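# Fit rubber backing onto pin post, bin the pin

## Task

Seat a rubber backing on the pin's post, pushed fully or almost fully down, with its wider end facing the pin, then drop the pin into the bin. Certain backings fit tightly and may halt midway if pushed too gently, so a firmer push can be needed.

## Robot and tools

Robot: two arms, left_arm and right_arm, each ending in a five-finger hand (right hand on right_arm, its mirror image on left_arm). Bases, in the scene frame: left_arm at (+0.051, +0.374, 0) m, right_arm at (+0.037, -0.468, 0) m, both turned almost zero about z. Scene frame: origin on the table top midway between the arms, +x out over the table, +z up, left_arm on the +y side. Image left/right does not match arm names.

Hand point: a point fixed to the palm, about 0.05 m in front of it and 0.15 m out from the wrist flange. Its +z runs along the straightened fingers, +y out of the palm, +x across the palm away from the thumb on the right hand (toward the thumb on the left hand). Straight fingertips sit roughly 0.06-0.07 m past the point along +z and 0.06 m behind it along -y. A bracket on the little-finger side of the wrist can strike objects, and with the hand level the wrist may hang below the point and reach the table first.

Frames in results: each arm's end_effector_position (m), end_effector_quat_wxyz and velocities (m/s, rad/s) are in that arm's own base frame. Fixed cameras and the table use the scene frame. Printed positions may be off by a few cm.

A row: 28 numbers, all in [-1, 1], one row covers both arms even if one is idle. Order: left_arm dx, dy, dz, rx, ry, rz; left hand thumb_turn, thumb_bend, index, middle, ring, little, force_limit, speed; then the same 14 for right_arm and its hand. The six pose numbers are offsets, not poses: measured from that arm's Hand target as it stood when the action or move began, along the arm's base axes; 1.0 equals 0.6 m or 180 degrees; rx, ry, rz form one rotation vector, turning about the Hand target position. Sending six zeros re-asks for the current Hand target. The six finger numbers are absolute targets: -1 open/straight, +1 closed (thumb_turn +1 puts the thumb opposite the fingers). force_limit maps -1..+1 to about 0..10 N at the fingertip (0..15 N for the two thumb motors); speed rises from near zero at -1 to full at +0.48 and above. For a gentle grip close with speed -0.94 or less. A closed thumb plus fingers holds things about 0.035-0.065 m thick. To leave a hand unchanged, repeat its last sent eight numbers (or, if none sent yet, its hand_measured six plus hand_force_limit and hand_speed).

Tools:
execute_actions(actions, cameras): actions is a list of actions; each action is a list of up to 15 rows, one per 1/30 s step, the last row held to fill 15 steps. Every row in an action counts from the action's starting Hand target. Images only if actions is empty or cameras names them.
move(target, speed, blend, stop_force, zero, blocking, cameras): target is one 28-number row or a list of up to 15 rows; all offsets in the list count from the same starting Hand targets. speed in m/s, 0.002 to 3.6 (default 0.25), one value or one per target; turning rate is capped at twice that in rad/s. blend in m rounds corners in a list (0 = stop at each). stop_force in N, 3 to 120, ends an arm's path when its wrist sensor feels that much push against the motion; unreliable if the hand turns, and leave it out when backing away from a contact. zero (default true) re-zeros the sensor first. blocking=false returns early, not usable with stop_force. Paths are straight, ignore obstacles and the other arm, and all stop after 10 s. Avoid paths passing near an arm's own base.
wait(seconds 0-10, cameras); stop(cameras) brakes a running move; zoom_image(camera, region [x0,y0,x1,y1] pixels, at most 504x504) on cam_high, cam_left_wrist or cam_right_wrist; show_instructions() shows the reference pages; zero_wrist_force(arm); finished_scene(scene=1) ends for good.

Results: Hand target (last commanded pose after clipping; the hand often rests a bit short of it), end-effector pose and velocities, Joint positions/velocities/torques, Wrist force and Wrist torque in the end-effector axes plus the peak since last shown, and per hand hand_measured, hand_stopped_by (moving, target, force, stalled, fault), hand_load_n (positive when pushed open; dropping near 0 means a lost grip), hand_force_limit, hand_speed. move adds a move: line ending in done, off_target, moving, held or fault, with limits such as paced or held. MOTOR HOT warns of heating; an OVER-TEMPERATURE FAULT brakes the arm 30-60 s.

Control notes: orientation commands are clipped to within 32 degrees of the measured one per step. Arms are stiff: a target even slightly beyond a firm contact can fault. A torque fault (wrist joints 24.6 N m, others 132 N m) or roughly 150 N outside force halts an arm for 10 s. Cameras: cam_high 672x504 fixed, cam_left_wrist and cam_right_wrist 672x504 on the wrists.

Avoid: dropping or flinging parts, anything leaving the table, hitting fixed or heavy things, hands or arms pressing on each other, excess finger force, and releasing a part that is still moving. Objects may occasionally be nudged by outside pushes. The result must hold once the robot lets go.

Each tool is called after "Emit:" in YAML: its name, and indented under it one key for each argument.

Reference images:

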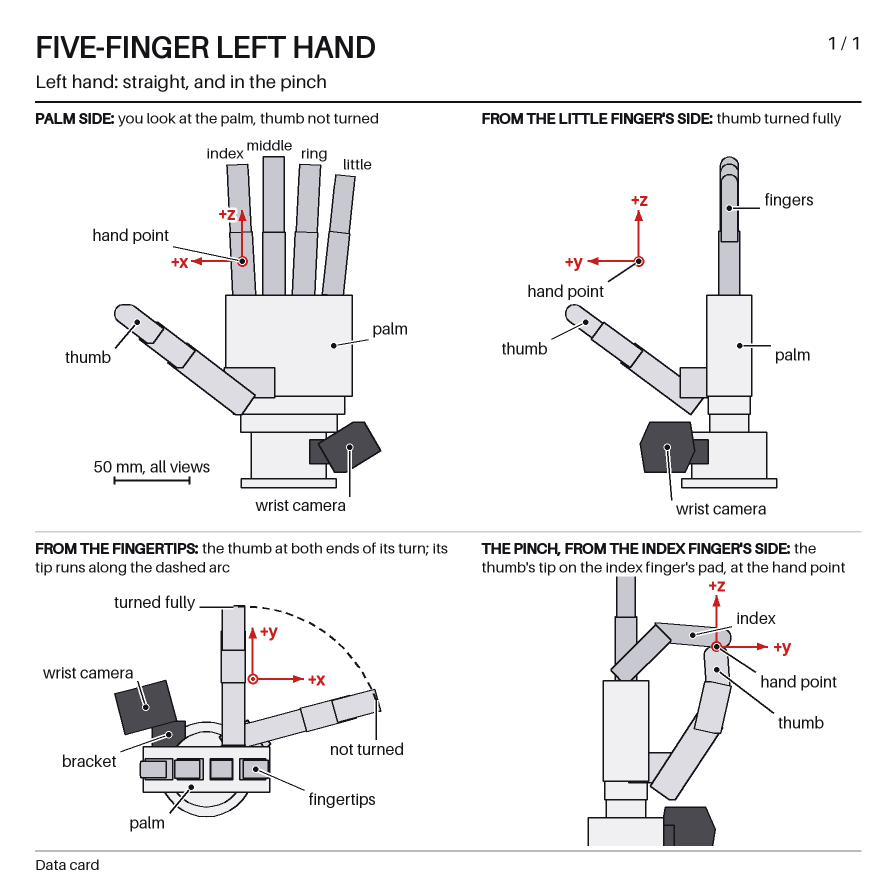

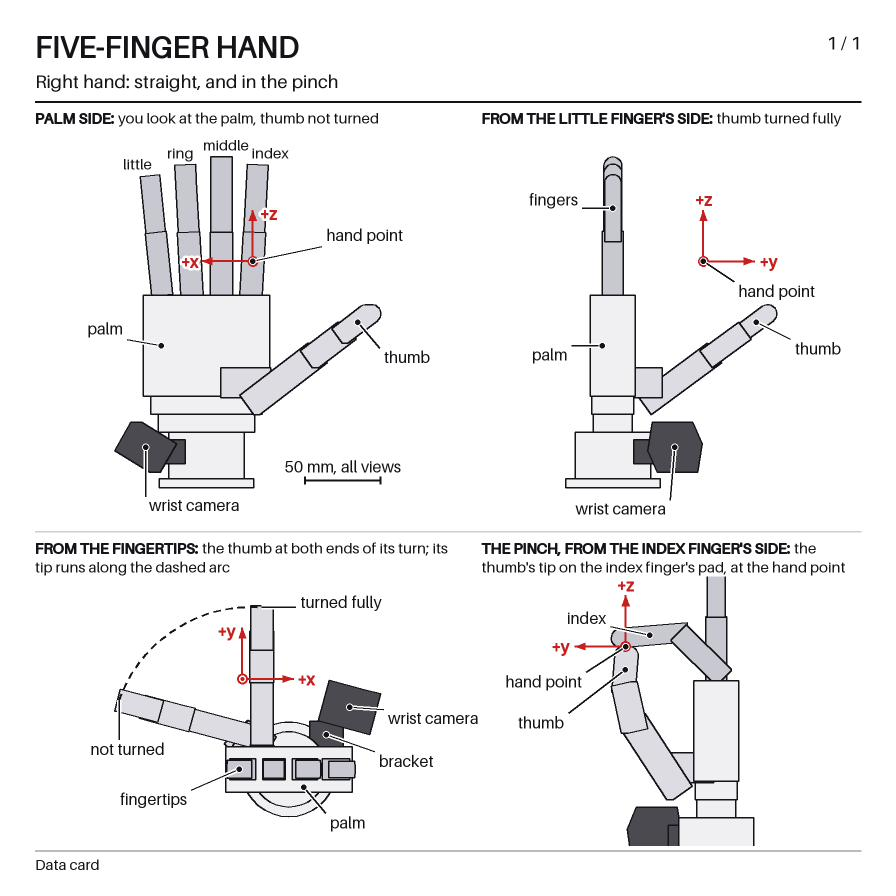

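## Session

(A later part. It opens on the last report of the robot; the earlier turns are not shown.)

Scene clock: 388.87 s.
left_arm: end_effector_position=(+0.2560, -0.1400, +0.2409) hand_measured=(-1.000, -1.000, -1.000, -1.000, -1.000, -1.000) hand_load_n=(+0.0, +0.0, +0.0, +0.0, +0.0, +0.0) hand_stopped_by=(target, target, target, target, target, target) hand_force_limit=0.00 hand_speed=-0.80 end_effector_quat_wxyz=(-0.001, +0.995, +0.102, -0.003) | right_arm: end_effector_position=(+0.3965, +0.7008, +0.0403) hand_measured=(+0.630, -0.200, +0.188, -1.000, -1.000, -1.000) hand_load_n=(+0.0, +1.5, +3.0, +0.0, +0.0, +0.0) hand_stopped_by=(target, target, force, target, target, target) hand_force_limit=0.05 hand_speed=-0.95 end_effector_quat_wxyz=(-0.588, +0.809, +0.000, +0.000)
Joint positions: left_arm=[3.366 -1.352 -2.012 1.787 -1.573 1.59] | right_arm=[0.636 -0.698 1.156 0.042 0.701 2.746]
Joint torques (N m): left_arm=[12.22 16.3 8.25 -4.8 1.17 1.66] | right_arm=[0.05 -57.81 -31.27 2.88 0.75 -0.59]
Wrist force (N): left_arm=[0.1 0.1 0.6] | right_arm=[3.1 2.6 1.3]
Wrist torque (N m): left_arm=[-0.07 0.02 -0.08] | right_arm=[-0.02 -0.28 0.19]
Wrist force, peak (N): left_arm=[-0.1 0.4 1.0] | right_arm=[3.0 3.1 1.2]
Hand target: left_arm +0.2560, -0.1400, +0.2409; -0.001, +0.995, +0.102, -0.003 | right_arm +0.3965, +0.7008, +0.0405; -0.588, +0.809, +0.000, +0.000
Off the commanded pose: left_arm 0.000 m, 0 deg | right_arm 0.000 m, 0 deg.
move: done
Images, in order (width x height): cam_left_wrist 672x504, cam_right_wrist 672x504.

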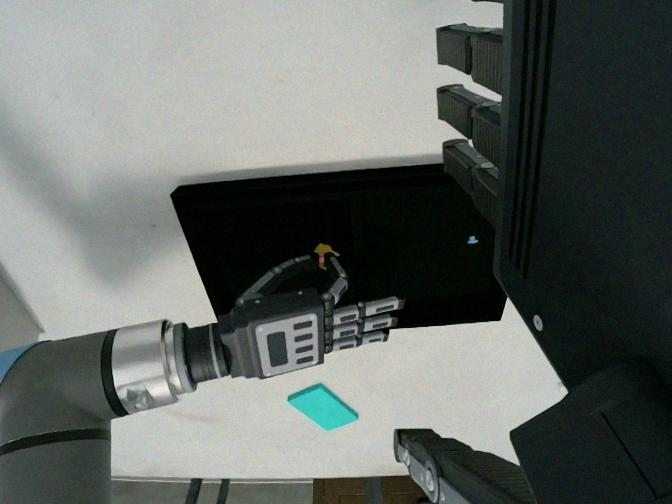

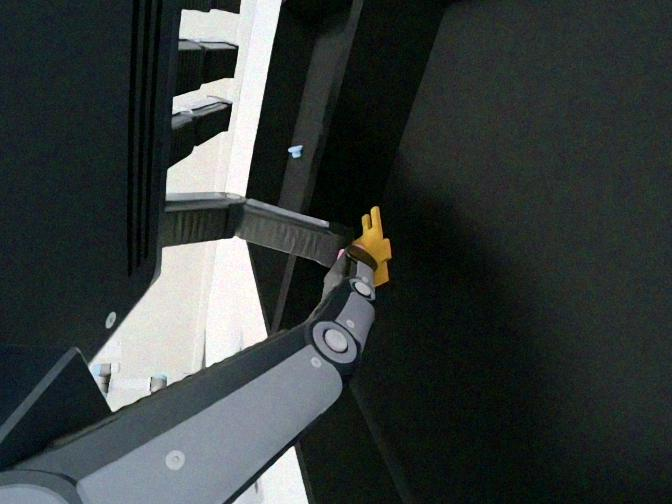

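Emit:
move:
  target: [0,0,0,0,0,0,-1,-1,-1,-1,-1,-1,0,-0.8,0,0,0.15,0,0,0,0.63,-0.2,0.42,-1,-1,-1,0.05,-0.96]
  speed: 0.08
  cameras: ["all"]

Emit:
zoom_image:
  camera: "cam_high"
  region: [238, 220, 322, 304]

Emit:
zoom_image:
  camera: "cam_right_wrist"
  region: [320, 200, 420, 300]

Scene clock: 391.53 s.
left_arm: end_effector_position=(+0.2560, -0.1400, +0.2409) hand_measured=(-1.000, -1.000, -1.000, -1.000, -1.000, -1.000) hand_load_n=(+0.0, +0.0, +0.0, +0.0, +0.0, +0.0) hand_stopped_by=(target, target, target, target, target, target) hand_force_limit=0.00 hand_speed=-0.80 end_effector_quat_wxyz=(-0.001, +0.995, +0.102, -0.003) | right_arm: end_effector_position=(+0.3965, +0.7008, +0.1304) hand_measured=(+0.630, -0.200, +0.198, -1.000, -1.000, -1.000) hand_load_n=(-0.5, +3.0, +6.0, +0.0, +0.0, +0.0) hand_stopped_by=(target, target, force, target, target, target) hand_force_limit=0.05 hand_speed=-0.96 end_effector_quat_wxyz=(-0.588, +0.809, +0.000, +0.000)
Joint positions: left_arm=[3.366 -1.352 -2.012 1.787 -1.573 1.59] | right_arm=[0.636 -0.784 1.069 0.215 0.701 2.745]
Joint torques (N m): left_arm=[11.66 16.24 8.45 -4.76 1.12 1.54] | right_arm=[-2.82 -57.93 -33.6 2.98 -2.65 -1.72]
Wrist force (N): left_arm=[-0.3 0.0 0.6] | right_arm=[2.8 2.4 1.3]
Wrist torque (N m): left_arm=[-0.08 0.09 -0.11] | right_arm=[-0.06 -0.24 0.26]
Wrist force, peak (N): left_arm=[-0.1 0.5 1.0] | right_arm=[3.2 2.8 1.2]
Hand target: left_arm +0.2560, -0.1400, +0.2409; -0.001, +0.995, +0.102, -0.003 | right_arm +0.3965, +0.7008, +0.1305; -0.588, +0.809, +0.000, +0.000
Off the commanded pose: left_arm 0.000 m, 0 deg | right_arm 0.000 m, 0 deg.
move: done

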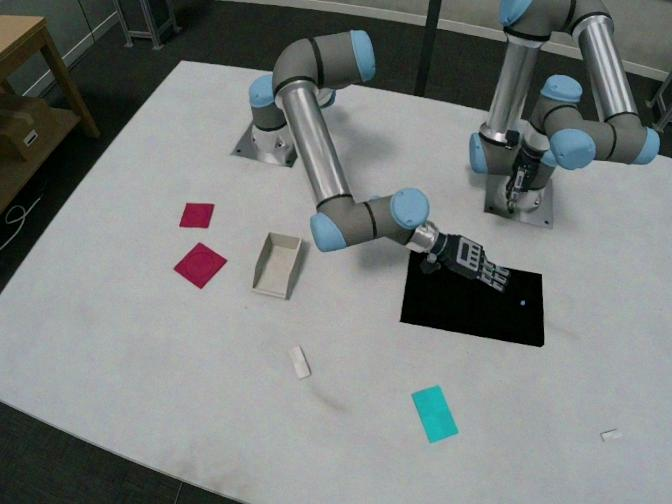

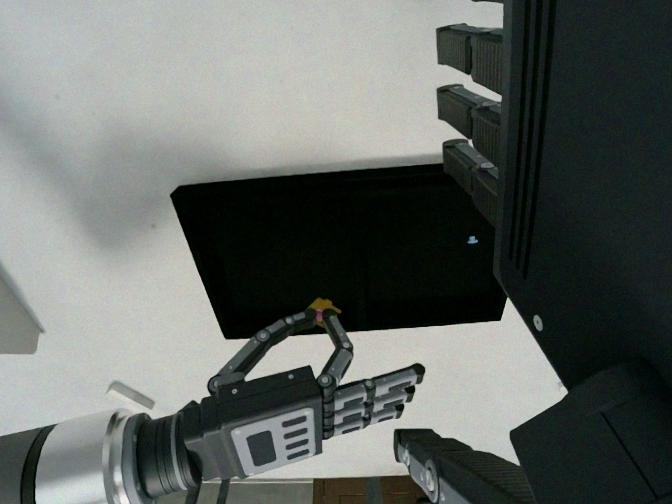

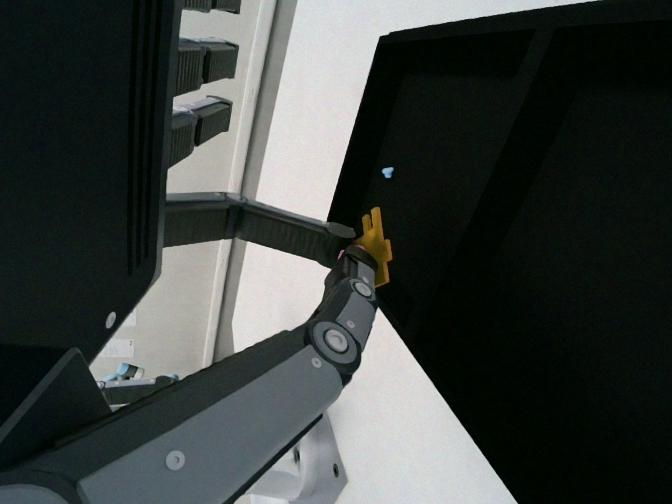

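Scaled by 6.000 from the camera's 672x504 image, which has a finer 960x720 frame.

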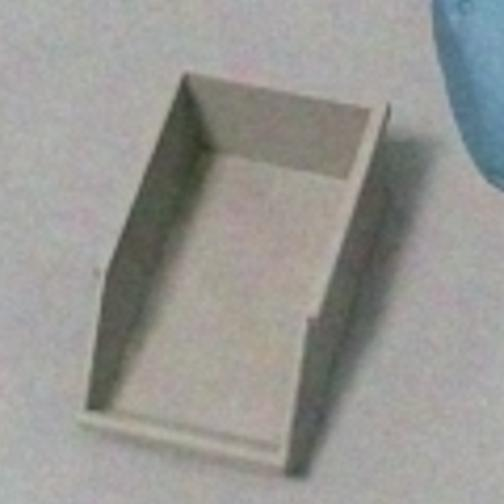

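Scaled by 5.040 from the camera's 672x504 image, which has a finer 960x720 frame.

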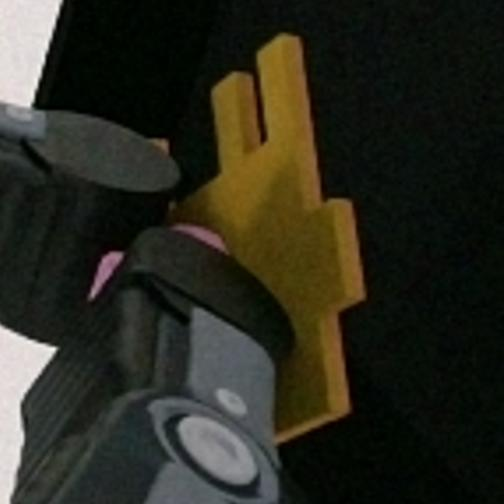

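Emit:
move:
  target: [0,0,0,0,0,0,-1,-1,-1,-1,-1,-1,0,-0.8,0.18,-0.951,0.117,0,0,-0.278,0.63,-0.2,0.42,-1,-1,-1,0.05,-0.96]
  speed: 0.16
  cameras: ["all"]

Emit:
zoom_image:
  camera: "cam_right_wrist"
  region: [320, 200, 420, 300]

Scene clock: 402.77 s.
left_arm: end_effector_position=(+0.2560, -0.1400, +0.2409) hand_measured=(-1.000, -1.000, -1.000, -1.000, -1.000, -1.000) hand_load_n=(+0.0, +0.0, +0.0, +0.0, +0.0, +0.0) hand_stopped_by=(target, target, target, target, target, target) hand_force_limit=0.00 hand_speed=-0.80 end_effector_quat_wxyz=(-0.001, +0.995, +0.102, -0.003) | right_arm: end_effector_position=(+0.5045, +0.1303, +0.2007) hand_measured=(+0.630, -0.200, +0.198, -1.000, -1.000, -1.000) hand_load_n=(-0.5, +3.0, +6.0, +0.0, +0.0, +0.0) hand_stopped_by=(target, target, force, target, target, target) hand_force_limit=0.05 hand_speed=-0.96 end_effector_quat_wxyz=(-0.532, +0.733, -0.342, +0.249) end_effector_velocity=(+0.000, -0.002, -0.001) end_effector_angular_velocity=(+0.001, +0.002, -0.003)
Joint positions: left_arm=[3.366 -1.352 -2.012 1.787 -1.573 1.59] | right_arm=[-0.477 -1.466 1.925 0.241 0.501 2.506]
Joint velocities: left_arm=[within noise] | right_arm=[-0.005 0.002 0 0.003 -0.001 -0.003]
Joint torques (N m): left_arm=[11.91 16.6 9.16 -4.55 1.04 1.58] | right_arm=[-6.95 -10.61 -30.83 3.54 -2.84 -1.22]
Wrist force (N): left_arm=[0.1 0.0 0.6] | right_arm=[3.3 2.5 1.0]
Wrist torque (N m): left_arm=[-0.08 0.03 -0.09] | right_arm=[0.05 -0.33 0.32]
Wrist force, peak (N): left_arm=[0.4 0.7 0.7] | right_arm=[2.8 3.4 1.2]
Hand target: left_arm +0.2560, -0.1400, +0.2409; -0.001, +0.995, +0.102, -0.003 | right_arm +0.5045, +0.1302, +0.2007; -0.532, +0.733, -0.342, +0.249
Off the commanded pose: left_arm 0.000 m, 0 deg | right_arm 0.000 m, 0 deg.
move: done

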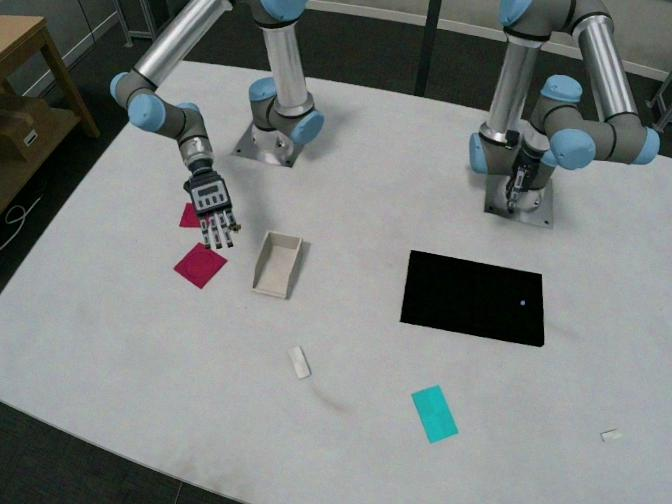

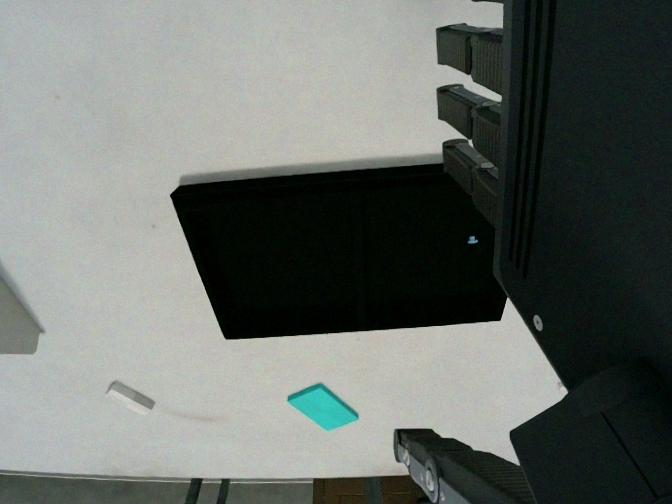

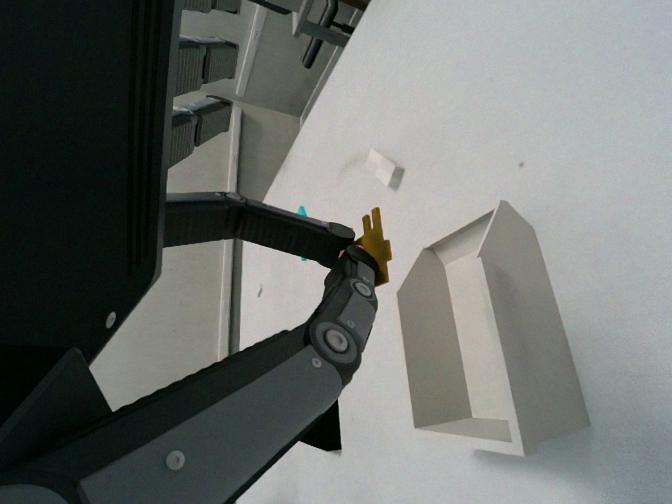

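Scaled by 5.040 from the camera's 672x504 image, which has a finer 960x720 frame.

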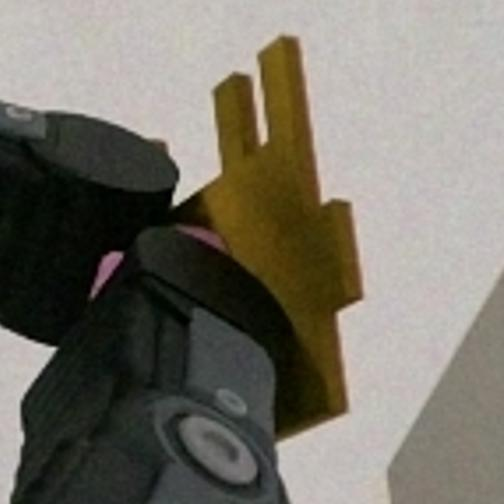

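Emit:
zoom_image:
  camera: "cam_right_wrist"
  region: [380, 190, 600, 470]

Scaled by 1.800 from the camera's 672x504 image, which has a finer 960x720 frame.

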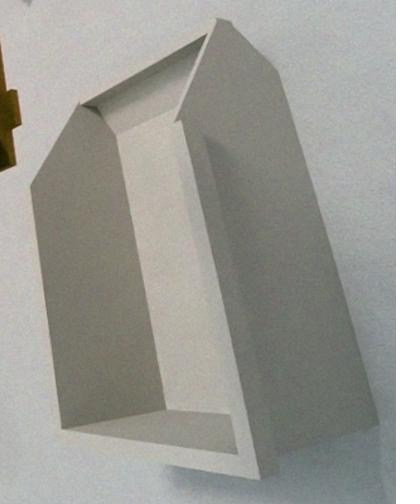

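Emit:
zoom_image:
  camera: "cam_right_wrist"
  region: [465, 190, 605, 330]

Emit:
zoom_image:
  camera: "cam_right_wrist"
  region: [465, 330, 605, 470]

Scaled by 3.600 from the camera's 672x504 image, which has a finer 960x720 frame.

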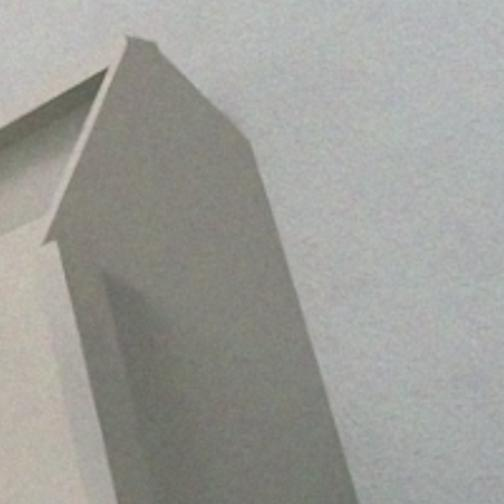

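Scaled by 3.600 from the camera's 672x504 image, which has a finer 960x720 frame.

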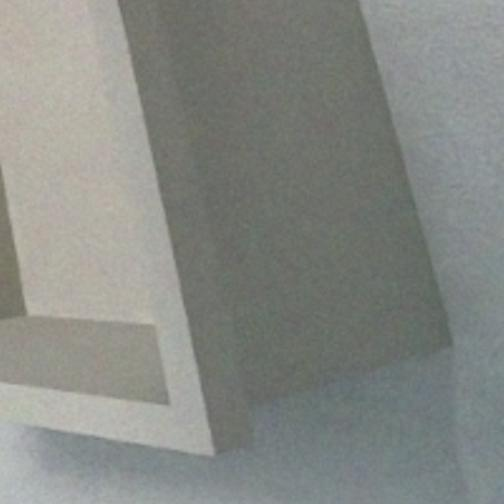

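Emit:
move:
  target: [0,0,0,0,0,0,-1,-1,-1,-1,-1,-1,0,-0.8,-0.0825,0.223,-0.018,-0.0404,0.0866,-0.1656,0.63,-0.2,0.42,-1,-1,-1,0.05,-0.96]
  speed: 0.12
  cameras: ["all"]

Scene clock: 440.33 s.
left_arm: end_effector_position=(+0.2560, -0.1400, +0.2409) hand_measured=(-1.000, -1.000, -1.000, -1.000, -1.000, -1.000) hand_load_n=(+0.0, +0.0, -0.5, -0.5, -0.5, +0.0) hand_stopped_by=(target, target, target, target, target, target) hand_force_limit=0.00 hand_speed=-0.80 end_effector_quat_wxyz=(-0.001, +0.995, +0.102, -0.003) | right_arm: end_effector_position=(+0.4551, +0.2639, +0.1899) hand_measured=(+0.630, -0.200, +0.198, -1.000, -1.000, -1.000) hand_load_n=(+0.0, +3.0, +6.0, +0.0, -0.5, +0.0) hand_stopped_by=(target, target, force, target, target, target) hand_force_limit=0.05 hand_speed=-0.96 end_effector_quat_wxyz=(-0.353, +0.679, -0.570, +0.297)
Joint positions: left_arm=[3.366 -1.352 -2.012 1.787 -1.573 1.59] | right_arm=[0.227 -1.534 1.852 0.293 1.616 3.172]
Joint torques (N m): left_arm=[12.15 16.54 9.18 -4.62 0.93 1.63] | right_arm=[7.8 -10.31 -33.58 2.61 2.38 1.87]
Wrist force (N): left_arm=[-0.1 0.2 0.7] | right_arm=[3.0 2.2 1.7]
Wrist torque (N m): left_arm=[-0.05 0.06 -0.11] | right_arm=[-0.09 -0.29 0.18]
Wrist force, peak (N): left_arm=[0.0 0.1 1.0] | right_arm=[3.6 2.9 1.0]
Hand target: left_arm +0.2560, -0.1400, +0.2409; -0.001, +0.995, +0.102, -0.003 | right_arm +0.4550, +0.2640, +0.1899; -0.353, +0.679, -0.571, +0.297
Off the commanded pose: left_arm 0.000 m, 0 deg | right_arm 0.000 m, 0 deg.
move: done

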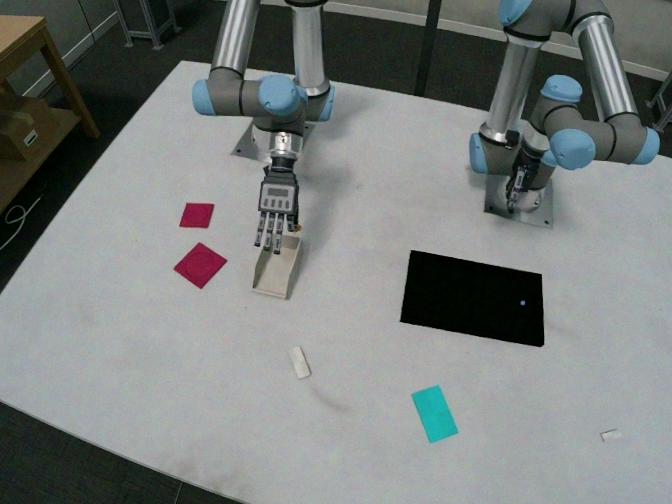

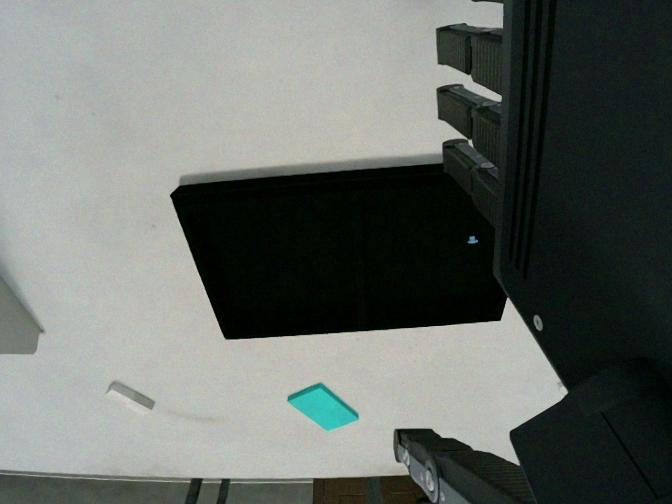

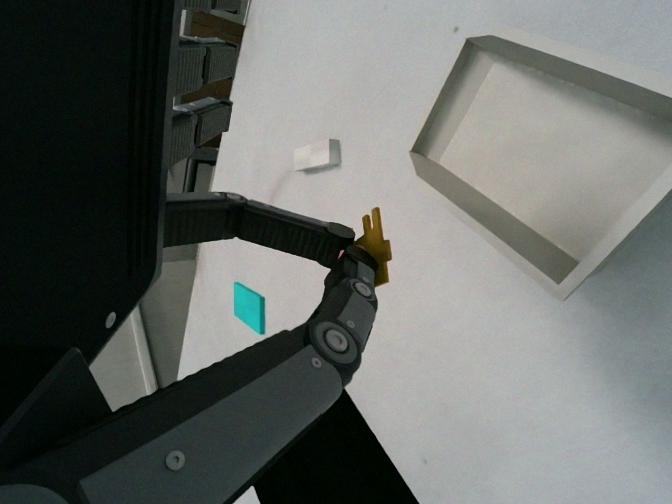

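Emit:
zoom_image:
  camera: "cam_right_wrist"
  region: [400, 20, 672, 310]

Scaled by 1.738 from the camera's 672x504 image, which has a finer 960x720 frame.

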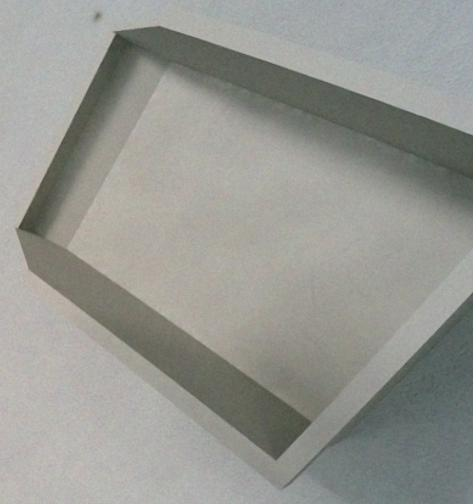

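Emit:
zoom_image:
  camera: "cam_right_wrist"
  region: [520, 210, 640, 310]

Emit:
zoom_image:
  camera: "cam_right_wrist"
  region: [400, 100, 520, 200]

Emit:
zoom_image:
  camera: "cam_right_wrist"
  region: [440, 20, 560, 120]

Scaled by 4.200 from the camera's 672x504 image, which has a finer 960x720 frame.

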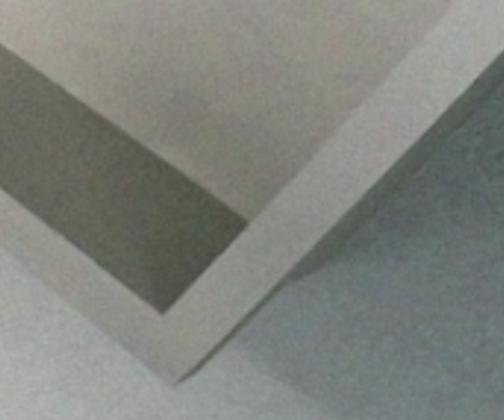

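Scaled by 4.200 from the camera's 672x504 image, which has a finer 960x720 frame.

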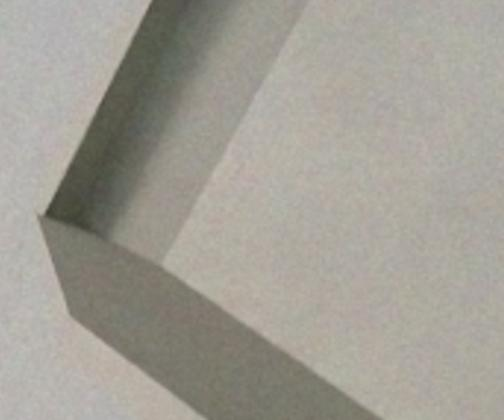

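Scaled by 4.200 from the camera's 672x504 image, which has a finer 960x720 frame.

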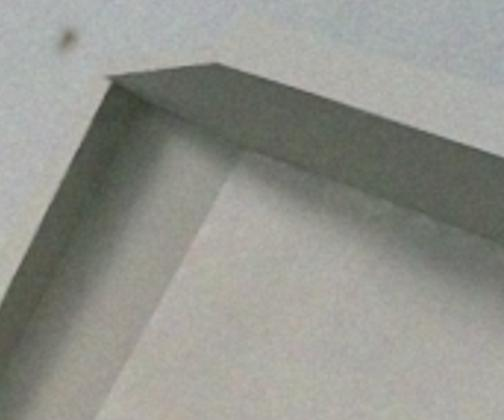

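Emit:
move:
  target: [0,0,0,0,0,0,-1,-1,-1,-1,-1,-1,0,-0.8,0.0117,-0.02,-0.15,0,0,0.0444,0.63,-0.2,0.42,-1,-1,-1,0.05,-0.96]
  speed: 0.08
  cameras: ["cam_high", "cam_right_wrist"]

Emit:
zoom_image:
  camera: "cam_high"
  region: [228, 210, 328, 310]

Scene clock: 452.63 s.
left_arm: end_effector_position=(+0.2560, -0.1400, +0.2409) hand_measured=(-1.000, -1.000, -1.000, -1.000, -1.000, -1.000) hand_load_n=(+0.0, +0.0, +0.0, +0.0, +0.0, +0.0) hand_stopped_by=(target, target, target, target, target, target) hand_force_limit=0.00 hand_speed=-0.80 end_effector_quat_wxyz=(-0.001, +0.995, +0.102, -0.003) | right_arm: end_effector_position=(+0.4620, +0.2520, +0.1001) hand_measured=(+0.630, -0.200, +0.198, -1.000, -1.000, -1.000) hand_load_n=(-0.5, +3.0, +6.0, +0.0, +0.0, +0.0) hand_stopped_by=(target, target, force, target, target, target) hand_force_limit=0.05 hand_speed=-0.96 end_effector_quat_wxyz=(-0.373, +0.717, -0.522, +0.272)
Joint positions: left_arm=[3.366 -1.352 -2.012 1.787 -1.573 1.59] | right_arm=[0.117 -1.444 2.009 0.055 1.412 3.028]
Joint torques (N m): left_arm=[12.34 15.96 9.21 -4.65 0.93 1.45] | right_arm=[-8.43 -10.83 -7.8 -2.54 -2.2 -1.49]
Wrist force (N): left_arm=[0.1 0.2 0.5] | right_arm=[2.7 2.1 1.6]
Wrist torque (N m): left_arm=[-0.04 0.03 -0.09] | right_arm=[-0.03 -0.23 0.25]
Wrist force, peak (N): left_arm=[0.0 0.4 1.0] | right_arm=[3.3 2.2 2.1]
Hand target: left_arm +0.2560, -0.1400, +0.2409; -0.001, +0.995, +0.102, -0.003 | right_arm +0.4621, +0.2520, +0.0999; -0.373, +0.717, -0.522, +0.272
Off the commanded pose: left_arm 0.000 m, 0 deg | right_arm 0.000 m, 0 deg.
move: done
Images, in order (width x height): cam_high 672x504, cam_right_wrist 672x504.

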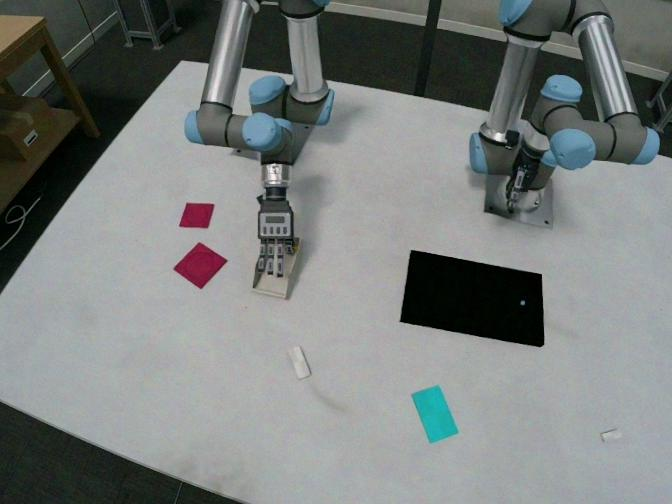

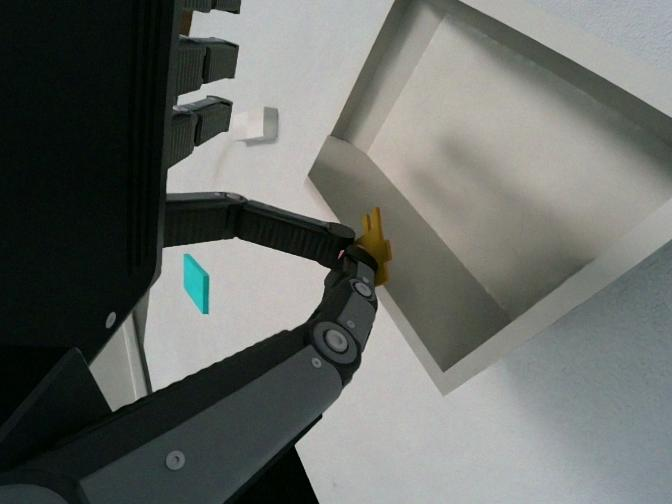

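Scaled by 5.040 from the camera's 672x504 image, which has a finer 960x720 frame.

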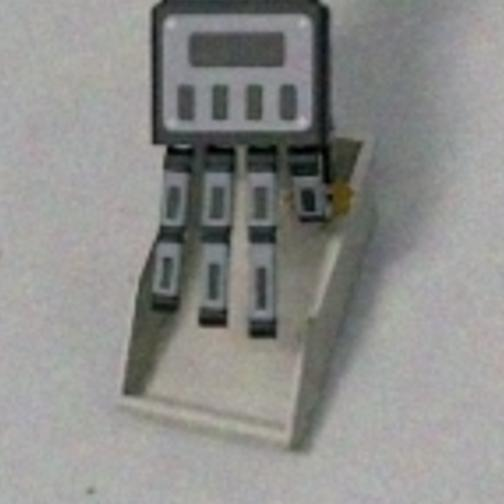

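Emit:
zoom_image:
  camera: "cam_right_wrist"
  region: [300, 0, 672, 400]

Emit:
zoom_image:
  camera: "cam_right_wrist"
  region: [420, 290, 540, 400]

Emit:
zoom_image:
  camera: "cam_right_wrist"
  region: [295, 110, 395, 210]

Scaled by 1.260 from the camera's 672x504 image, which has a finer 960x720 frame.

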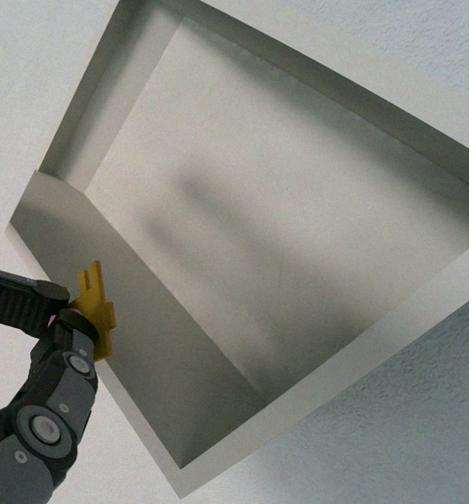

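Scaled by 4.200 from the camera's 672x504 image, which has a finer 960x720 frame.

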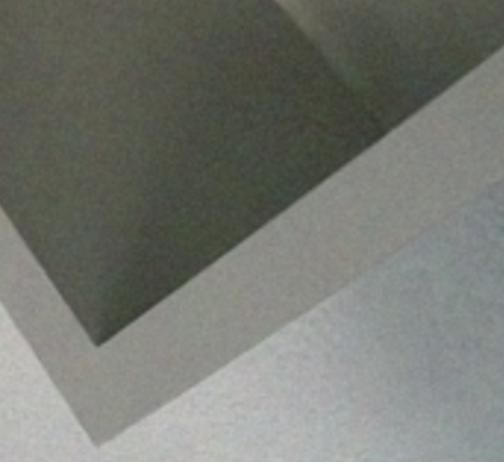

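Scaled by 5.040 from the camera's 672x504 image, which has a finer 960x720 frame.

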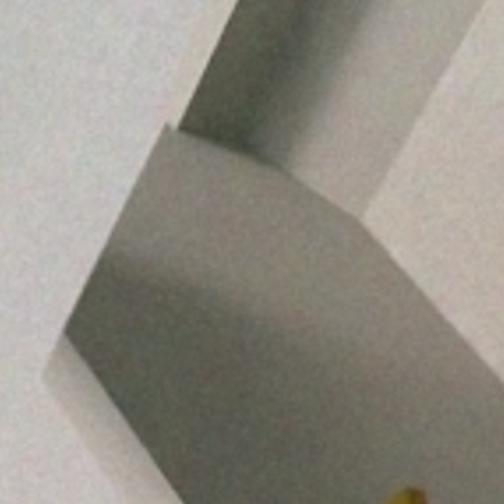

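Emit:
move:
  target: [0,0,0,0,0,0,-1,-1,-1,-1,-1,-1,0,-0.8,0.0833,-0.0667,0.033,0,0,-0.1,0.63,-0.2,0.42,-1,-1,-1,0.05,-0.96]
  speed: 0.1
  cameras: ["cam_high", "cam_right_wrist"]

Emit:
zoom_image:
  camera: "cam_high"
  region: [228, 210, 328, 310]

Scene clock: 478.00 s.
left_arm: end_effector_position=(+0.2560, -0.1400, +0.2409) hand_measured=(-1.000, -1.000, -1.000, -1.000, -1.000, -1.000) hand_load_n=(+0.0, +0.0, +0.0, +0.0, +0.0, +0.0) hand_stopped_by=(target, target, target, target, target, target) hand_force_limit=0.00 hand_speed=-0.80 end_effector_quat_wxyz=(-0.001, +0.995, +0.102, -0.003) | right_arm: end_effector_position=(+0.5120, +0.2120, +0.1197) hand_measured=(+0.630, -0.200, +0.198, -1.000, -1.000, -1.000) hand_load_n=(-0.5, +3.0, +6.0, +0.0, +0.0, +0.0) hand_stopped_by=(target, target, force, target, target, target) hand_force_limit=0.05 hand_speed=-0.96 end_effector_quat_wxyz=(-0.326, +0.627, -0.627, +0.327)
Joint positions: left_arm=[3.366 -1.352 -2.012 1.787 -1.573 1.59] | right_arm=[0.137 -1.392 1.888 0.119 1.684 3.22]
Joint torques (N m): left_arm=[11.91 15.75 9.58 -4.56 0.89 1.62] | right_arm=[7.55 -13.52 -32.37 2.85 2.1 2.03]
Wrist force (N): left_arm=[0.1 0.3 0.4] | right_arm=[2.9 2.1 1.2]
Wrist torque (N m): left_arm=[-0.02 0.02 -0.09] | right_arm=[0.00 -0.26 0.13]
Wrist force, peak (N): left_arm=[0.2 0.4 1.0] | right_arm=[2.9 2.6 1.7]
Hand target: left_arm +0.2560, -0.1400, +0.2409; -0.001, +0.995, +0.102, -0.003 | right_arm +0.5120, +0.2120, +0.1197; -0.326, +0.627, -0.628, +0.327
Off the commanded pose: left_arm 0.000 m, 0 deg | right_arm 0.000 m, 0 deg.
move: done
Images, in order (width x height): cam_high 672x504, cam_right_wrist 672x504.

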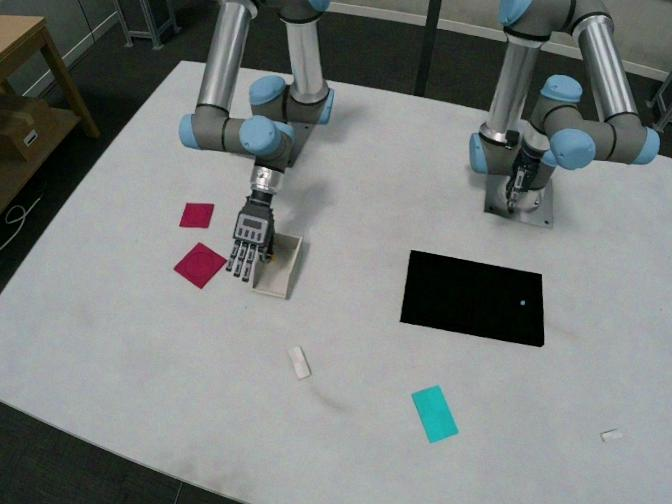

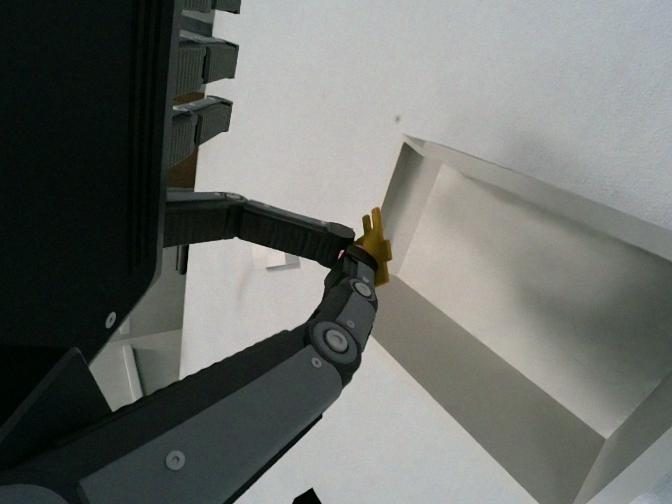

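Scaled by 5.040 from the camera's 672x504 image, which has a finer 960x720 frame.

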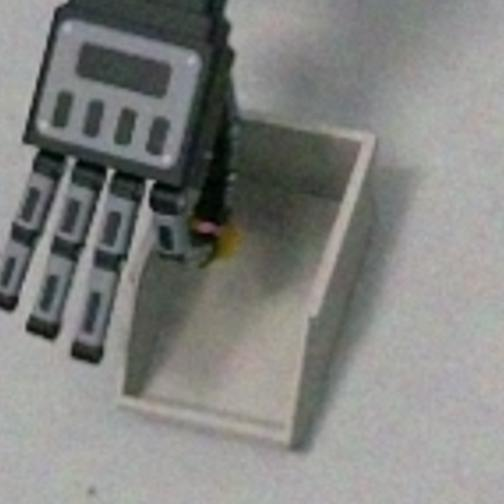

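Emit:
move:
  target:
    - [0,0,0,0,0,0,-1,-1,-1,-1,-1,-1,0,-0.8,0.0167,0.015,0,0,0,0,0.63,-0.2,0.42,-1,-1,-1,0.05,-0.96]
    - [0,0,0,0,0,0,-1,-1,-1,-1,-1,-1,0,-0.8,0.0167,0.015,-0.1,0,0,0,0.63,-0.2,0.42,-1,-1,-1,0.05,-0.96]
  speed: 0.05
  blend: 0.005
  cameras: ["cam_high", "cam_right_wrist"]

Emit:
zoom_image:
  camera: "cam_high"
  region: [228, 210, 328, 310]

Emit:
zoom_image:
  camera: "cam_right_wrist"
  region: [260, 80, 672, 480]

Scene clock: 482.43 s.
left_arm: end_effector_position=(+0.2560, -0.1400, +0.2409) hand_measured=(-1.000, -1.000, -1.000, -1.000, -1.000, -1.000) hand_load_n=(+0.0, +0.0, +0.0, +0.0, +0.0, +0.0) hand_stopped_by=(target, target, target, target, target, target) hand_force_limit=0.00 hand_speed=-0.80 end_effector_quat_wxyz=(-0.001, +0.995, +0.102, -0.003) | right_arm: end_effector_position=(+0.5221, +0.2209, +0.0599) hand_measured=(+0.630, -0.200, +0.198, -1.000, -1.000, -1.000) hand_load_n=(-0.5, +3.0, +6.0, +0.0, +0.0, +0.0) hand_stopped_by=(target, target, force, target, target, target) hand_force_limit=0.05 hand_speed=-0.96 end_effector_quat_wxyz=(-0.326, +0.627, -0.628, +0.327)
Joint positions: left_arm=[3.366 -1.352 -2.012 1.787 -1.573 1.59] | right_arm=[0.157 -1.281 1.926 -0.028 1.701 3.232]
Joint torques (N m): left_arm=[11.82 16.11 8.85 -4.68 0.83 1.56] | right_arm=[6.58 -16.9 -6.32 -2.33 2.31 1.97]
Wrist force (N): left_arm=[0.2 0.2 0.3] | right_arm=[3.1 2.1 1.4]
Wrist torque (N m): left_arm=[-0.03 0.01 -0.08] | right_arm=[-0.02 -0.28 0.16]
Wrist force, peak (N): left_arm=[0.1 0.4 0.8] | right_arm=[3.2 2.5 1.5]
Hand target: left_arm +0.2560, -0.1400, +0.2409; -0.001, +0.995, +0.102, -0.003 | right_arm +0.5221, +0.2210, +0.0597; -0.326, +0.627, -0.628, +0.327
Off the commanded pose: left_arm 0.000 m, 0 deg | right_arm 0.000 m, 0 deg.
move: done
Images, in order (width x height): cam_high 672x504, cam_right_wrist 672x504.

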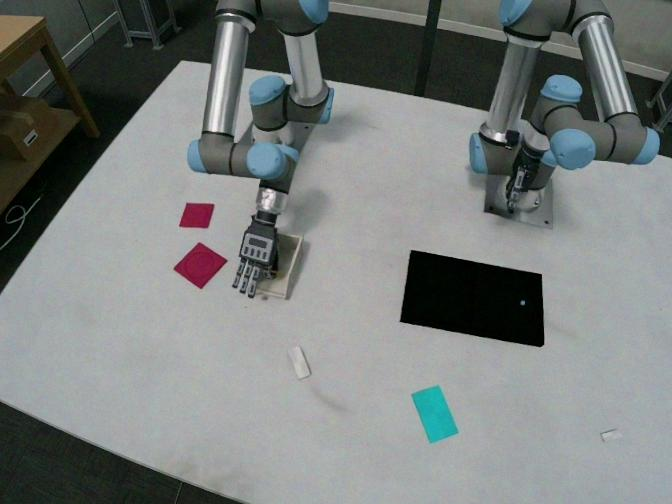

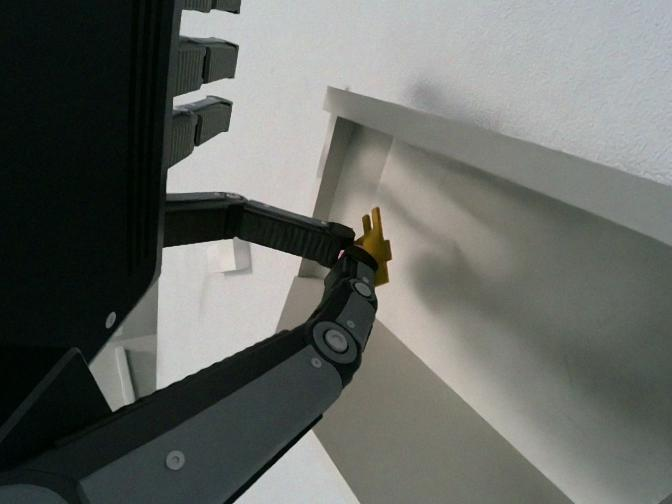

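Scaled by 5.040 from the camera's 672x504 image, which has a finer 960x720 frame.

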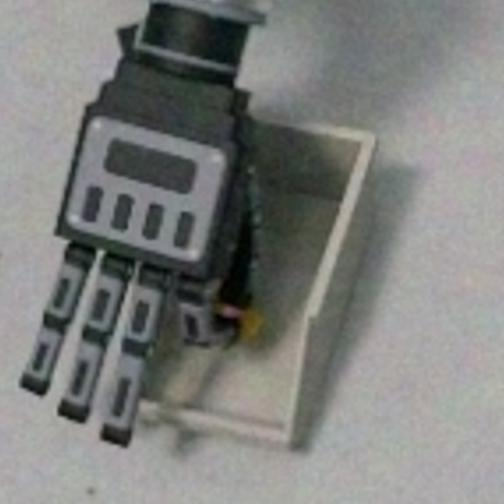

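Scaled by 1.223 from the camera's 672x504 image, which has a finer 960x720 frame.

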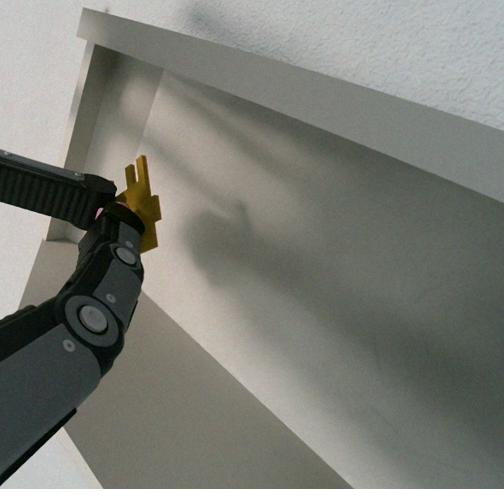

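Emit:
move:
  target:
    - [0,0,0,0,0,0,-1,-1,-1,-1,-1,-1,0,-0.8,0,0,-0.045,0,0,0,0.63,-0.2,0.42,-1,-1,-1,0.05,-0.96]
    - [0,0,0,0,0,0,-1,-1,-1,-1,-1,-1,0,-0.8,0,0,-0.0835,0,0,0,0.63,-0.2,0.42,-1,-1,-1,0.05,-0.96]
  speed: [0.04, 0.012]
  stop_force: 4
  cameras: ["cam_high", "cam_right_wrist"]

Emit:
zoom_image:
  camera: "cam_high"
  region: [228, 210, 328, 310]

Emit:
zoom_image:
  camera: "cam_right_wrist"
  region: [300, 180, 440, 320]

Scene clock: 486.40 s.
left_arm: end_effector_position=(+0.2560, -0.1400, +0.2409) hand_measured=(-1.000, -1.000, -1.000, -1.000, -1.000, -1.000) hand_load_n=(+0.0, +0.0, +0.0, +0.0, +0.0, +0.0) hand_stopped_by=(target, target, target, target, target, target) hand_force_limit=0.00 hand_speed=-0.80 end_effector_quat_wxyz=(-0.001, +0.995, +0.102, -0.003) | right_arm: end_effector_position=(+0.5221, +0.2210, +0.0268) hand_measured=(+0.630, -0.200, +0.198, -1.000, -1.000, -1.000) hand_load_n=(+0.0, +0.5, +1.0, +0.0, -0.5, +0.0) hand_stopped_by=(target, target, force, target, target, target) hand_force_limit=0.05 hand_speed=-0.96 end_effector_quat_wxyz=(-0.326, +0.627, -0.628, +0.327)
Joint positions: left_arm=[3.366 -1.352 -2.012 1.787 -1.573 1.59] | right_arm=[0.157 -1.228 1.959 -0.114 1.701 3.232]
Joint torques (N m): left_arm=[11.52 16.03 9.61 -4.55 0.98 1.53] | right_arm=[1.06 -35.74 -26.31 2.97 1.99 1.6]
Wrist force (N): left_arm=[0.1 0.4 0.3] | right_arm=[2.6 -1.3 -0.3]
Wrist torque (N m): left_arm=[-0.01 0.03 -0.10] | right_arm=[-0.04 -0.22 0.16]
Wrist force, peak (N): left_arm=[-0.1 0.3 1.0] | right_arm=[3.0 -7.2 -4.6]
Hand target: left_arm +0.2560, -0.1400, +0.2409; -0.001, +0.995, +0.102, -0.003 | right_arm +0.5221, +0.2210, +0.0268; -0.326, +0.627, -0.628, +0.327 (not the last commanded pose)
Off the commanded pose: left_arm 0.000 m, 0 deg | right_arm 0.017 m, 0 deg.
move: contact (right_arm); path passed 1 of 2 targets
Images, in order (width x height): cam_high 672x504, cam_right_wrist 672x504.

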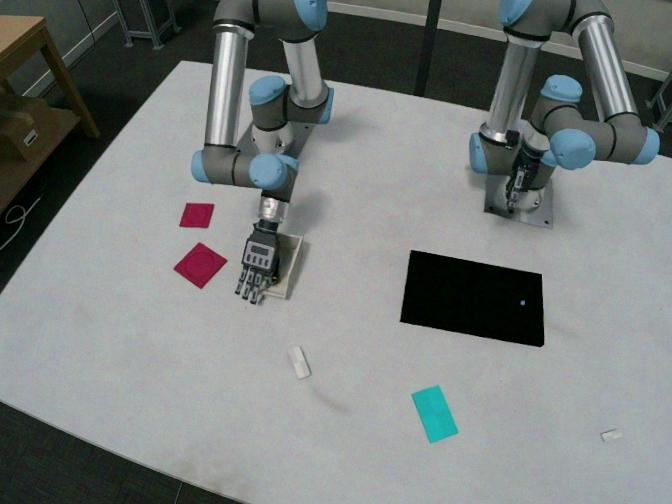

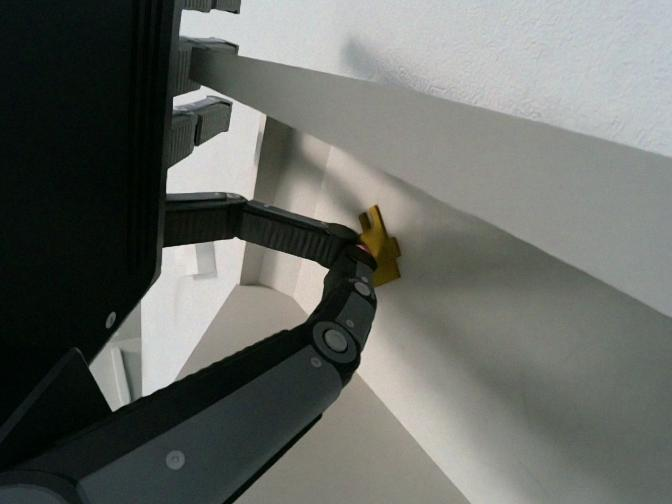

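Scaled by 5.040 from the camera's 672x504 image, which has a finer 960x720 frame.

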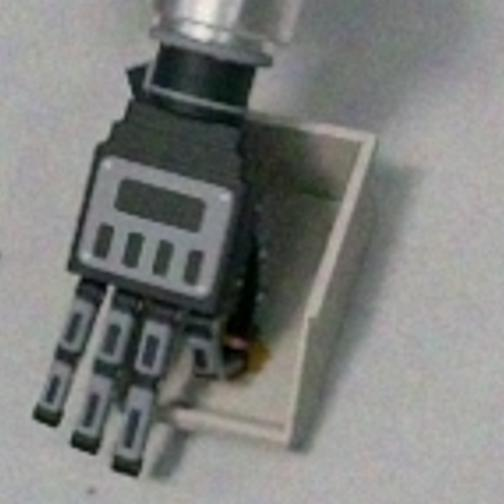

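Scaled by 3.600 from the camera's 672x504 image, which has a finer 960x720 frame.

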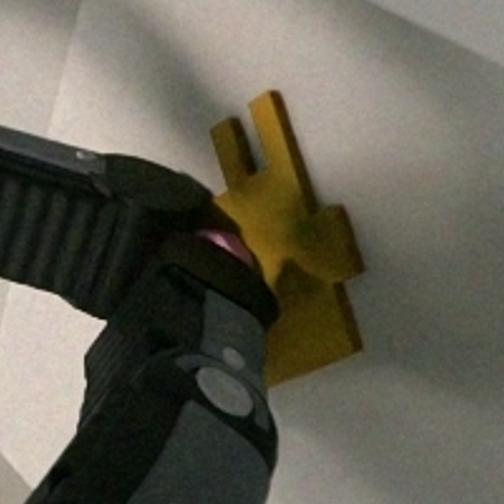

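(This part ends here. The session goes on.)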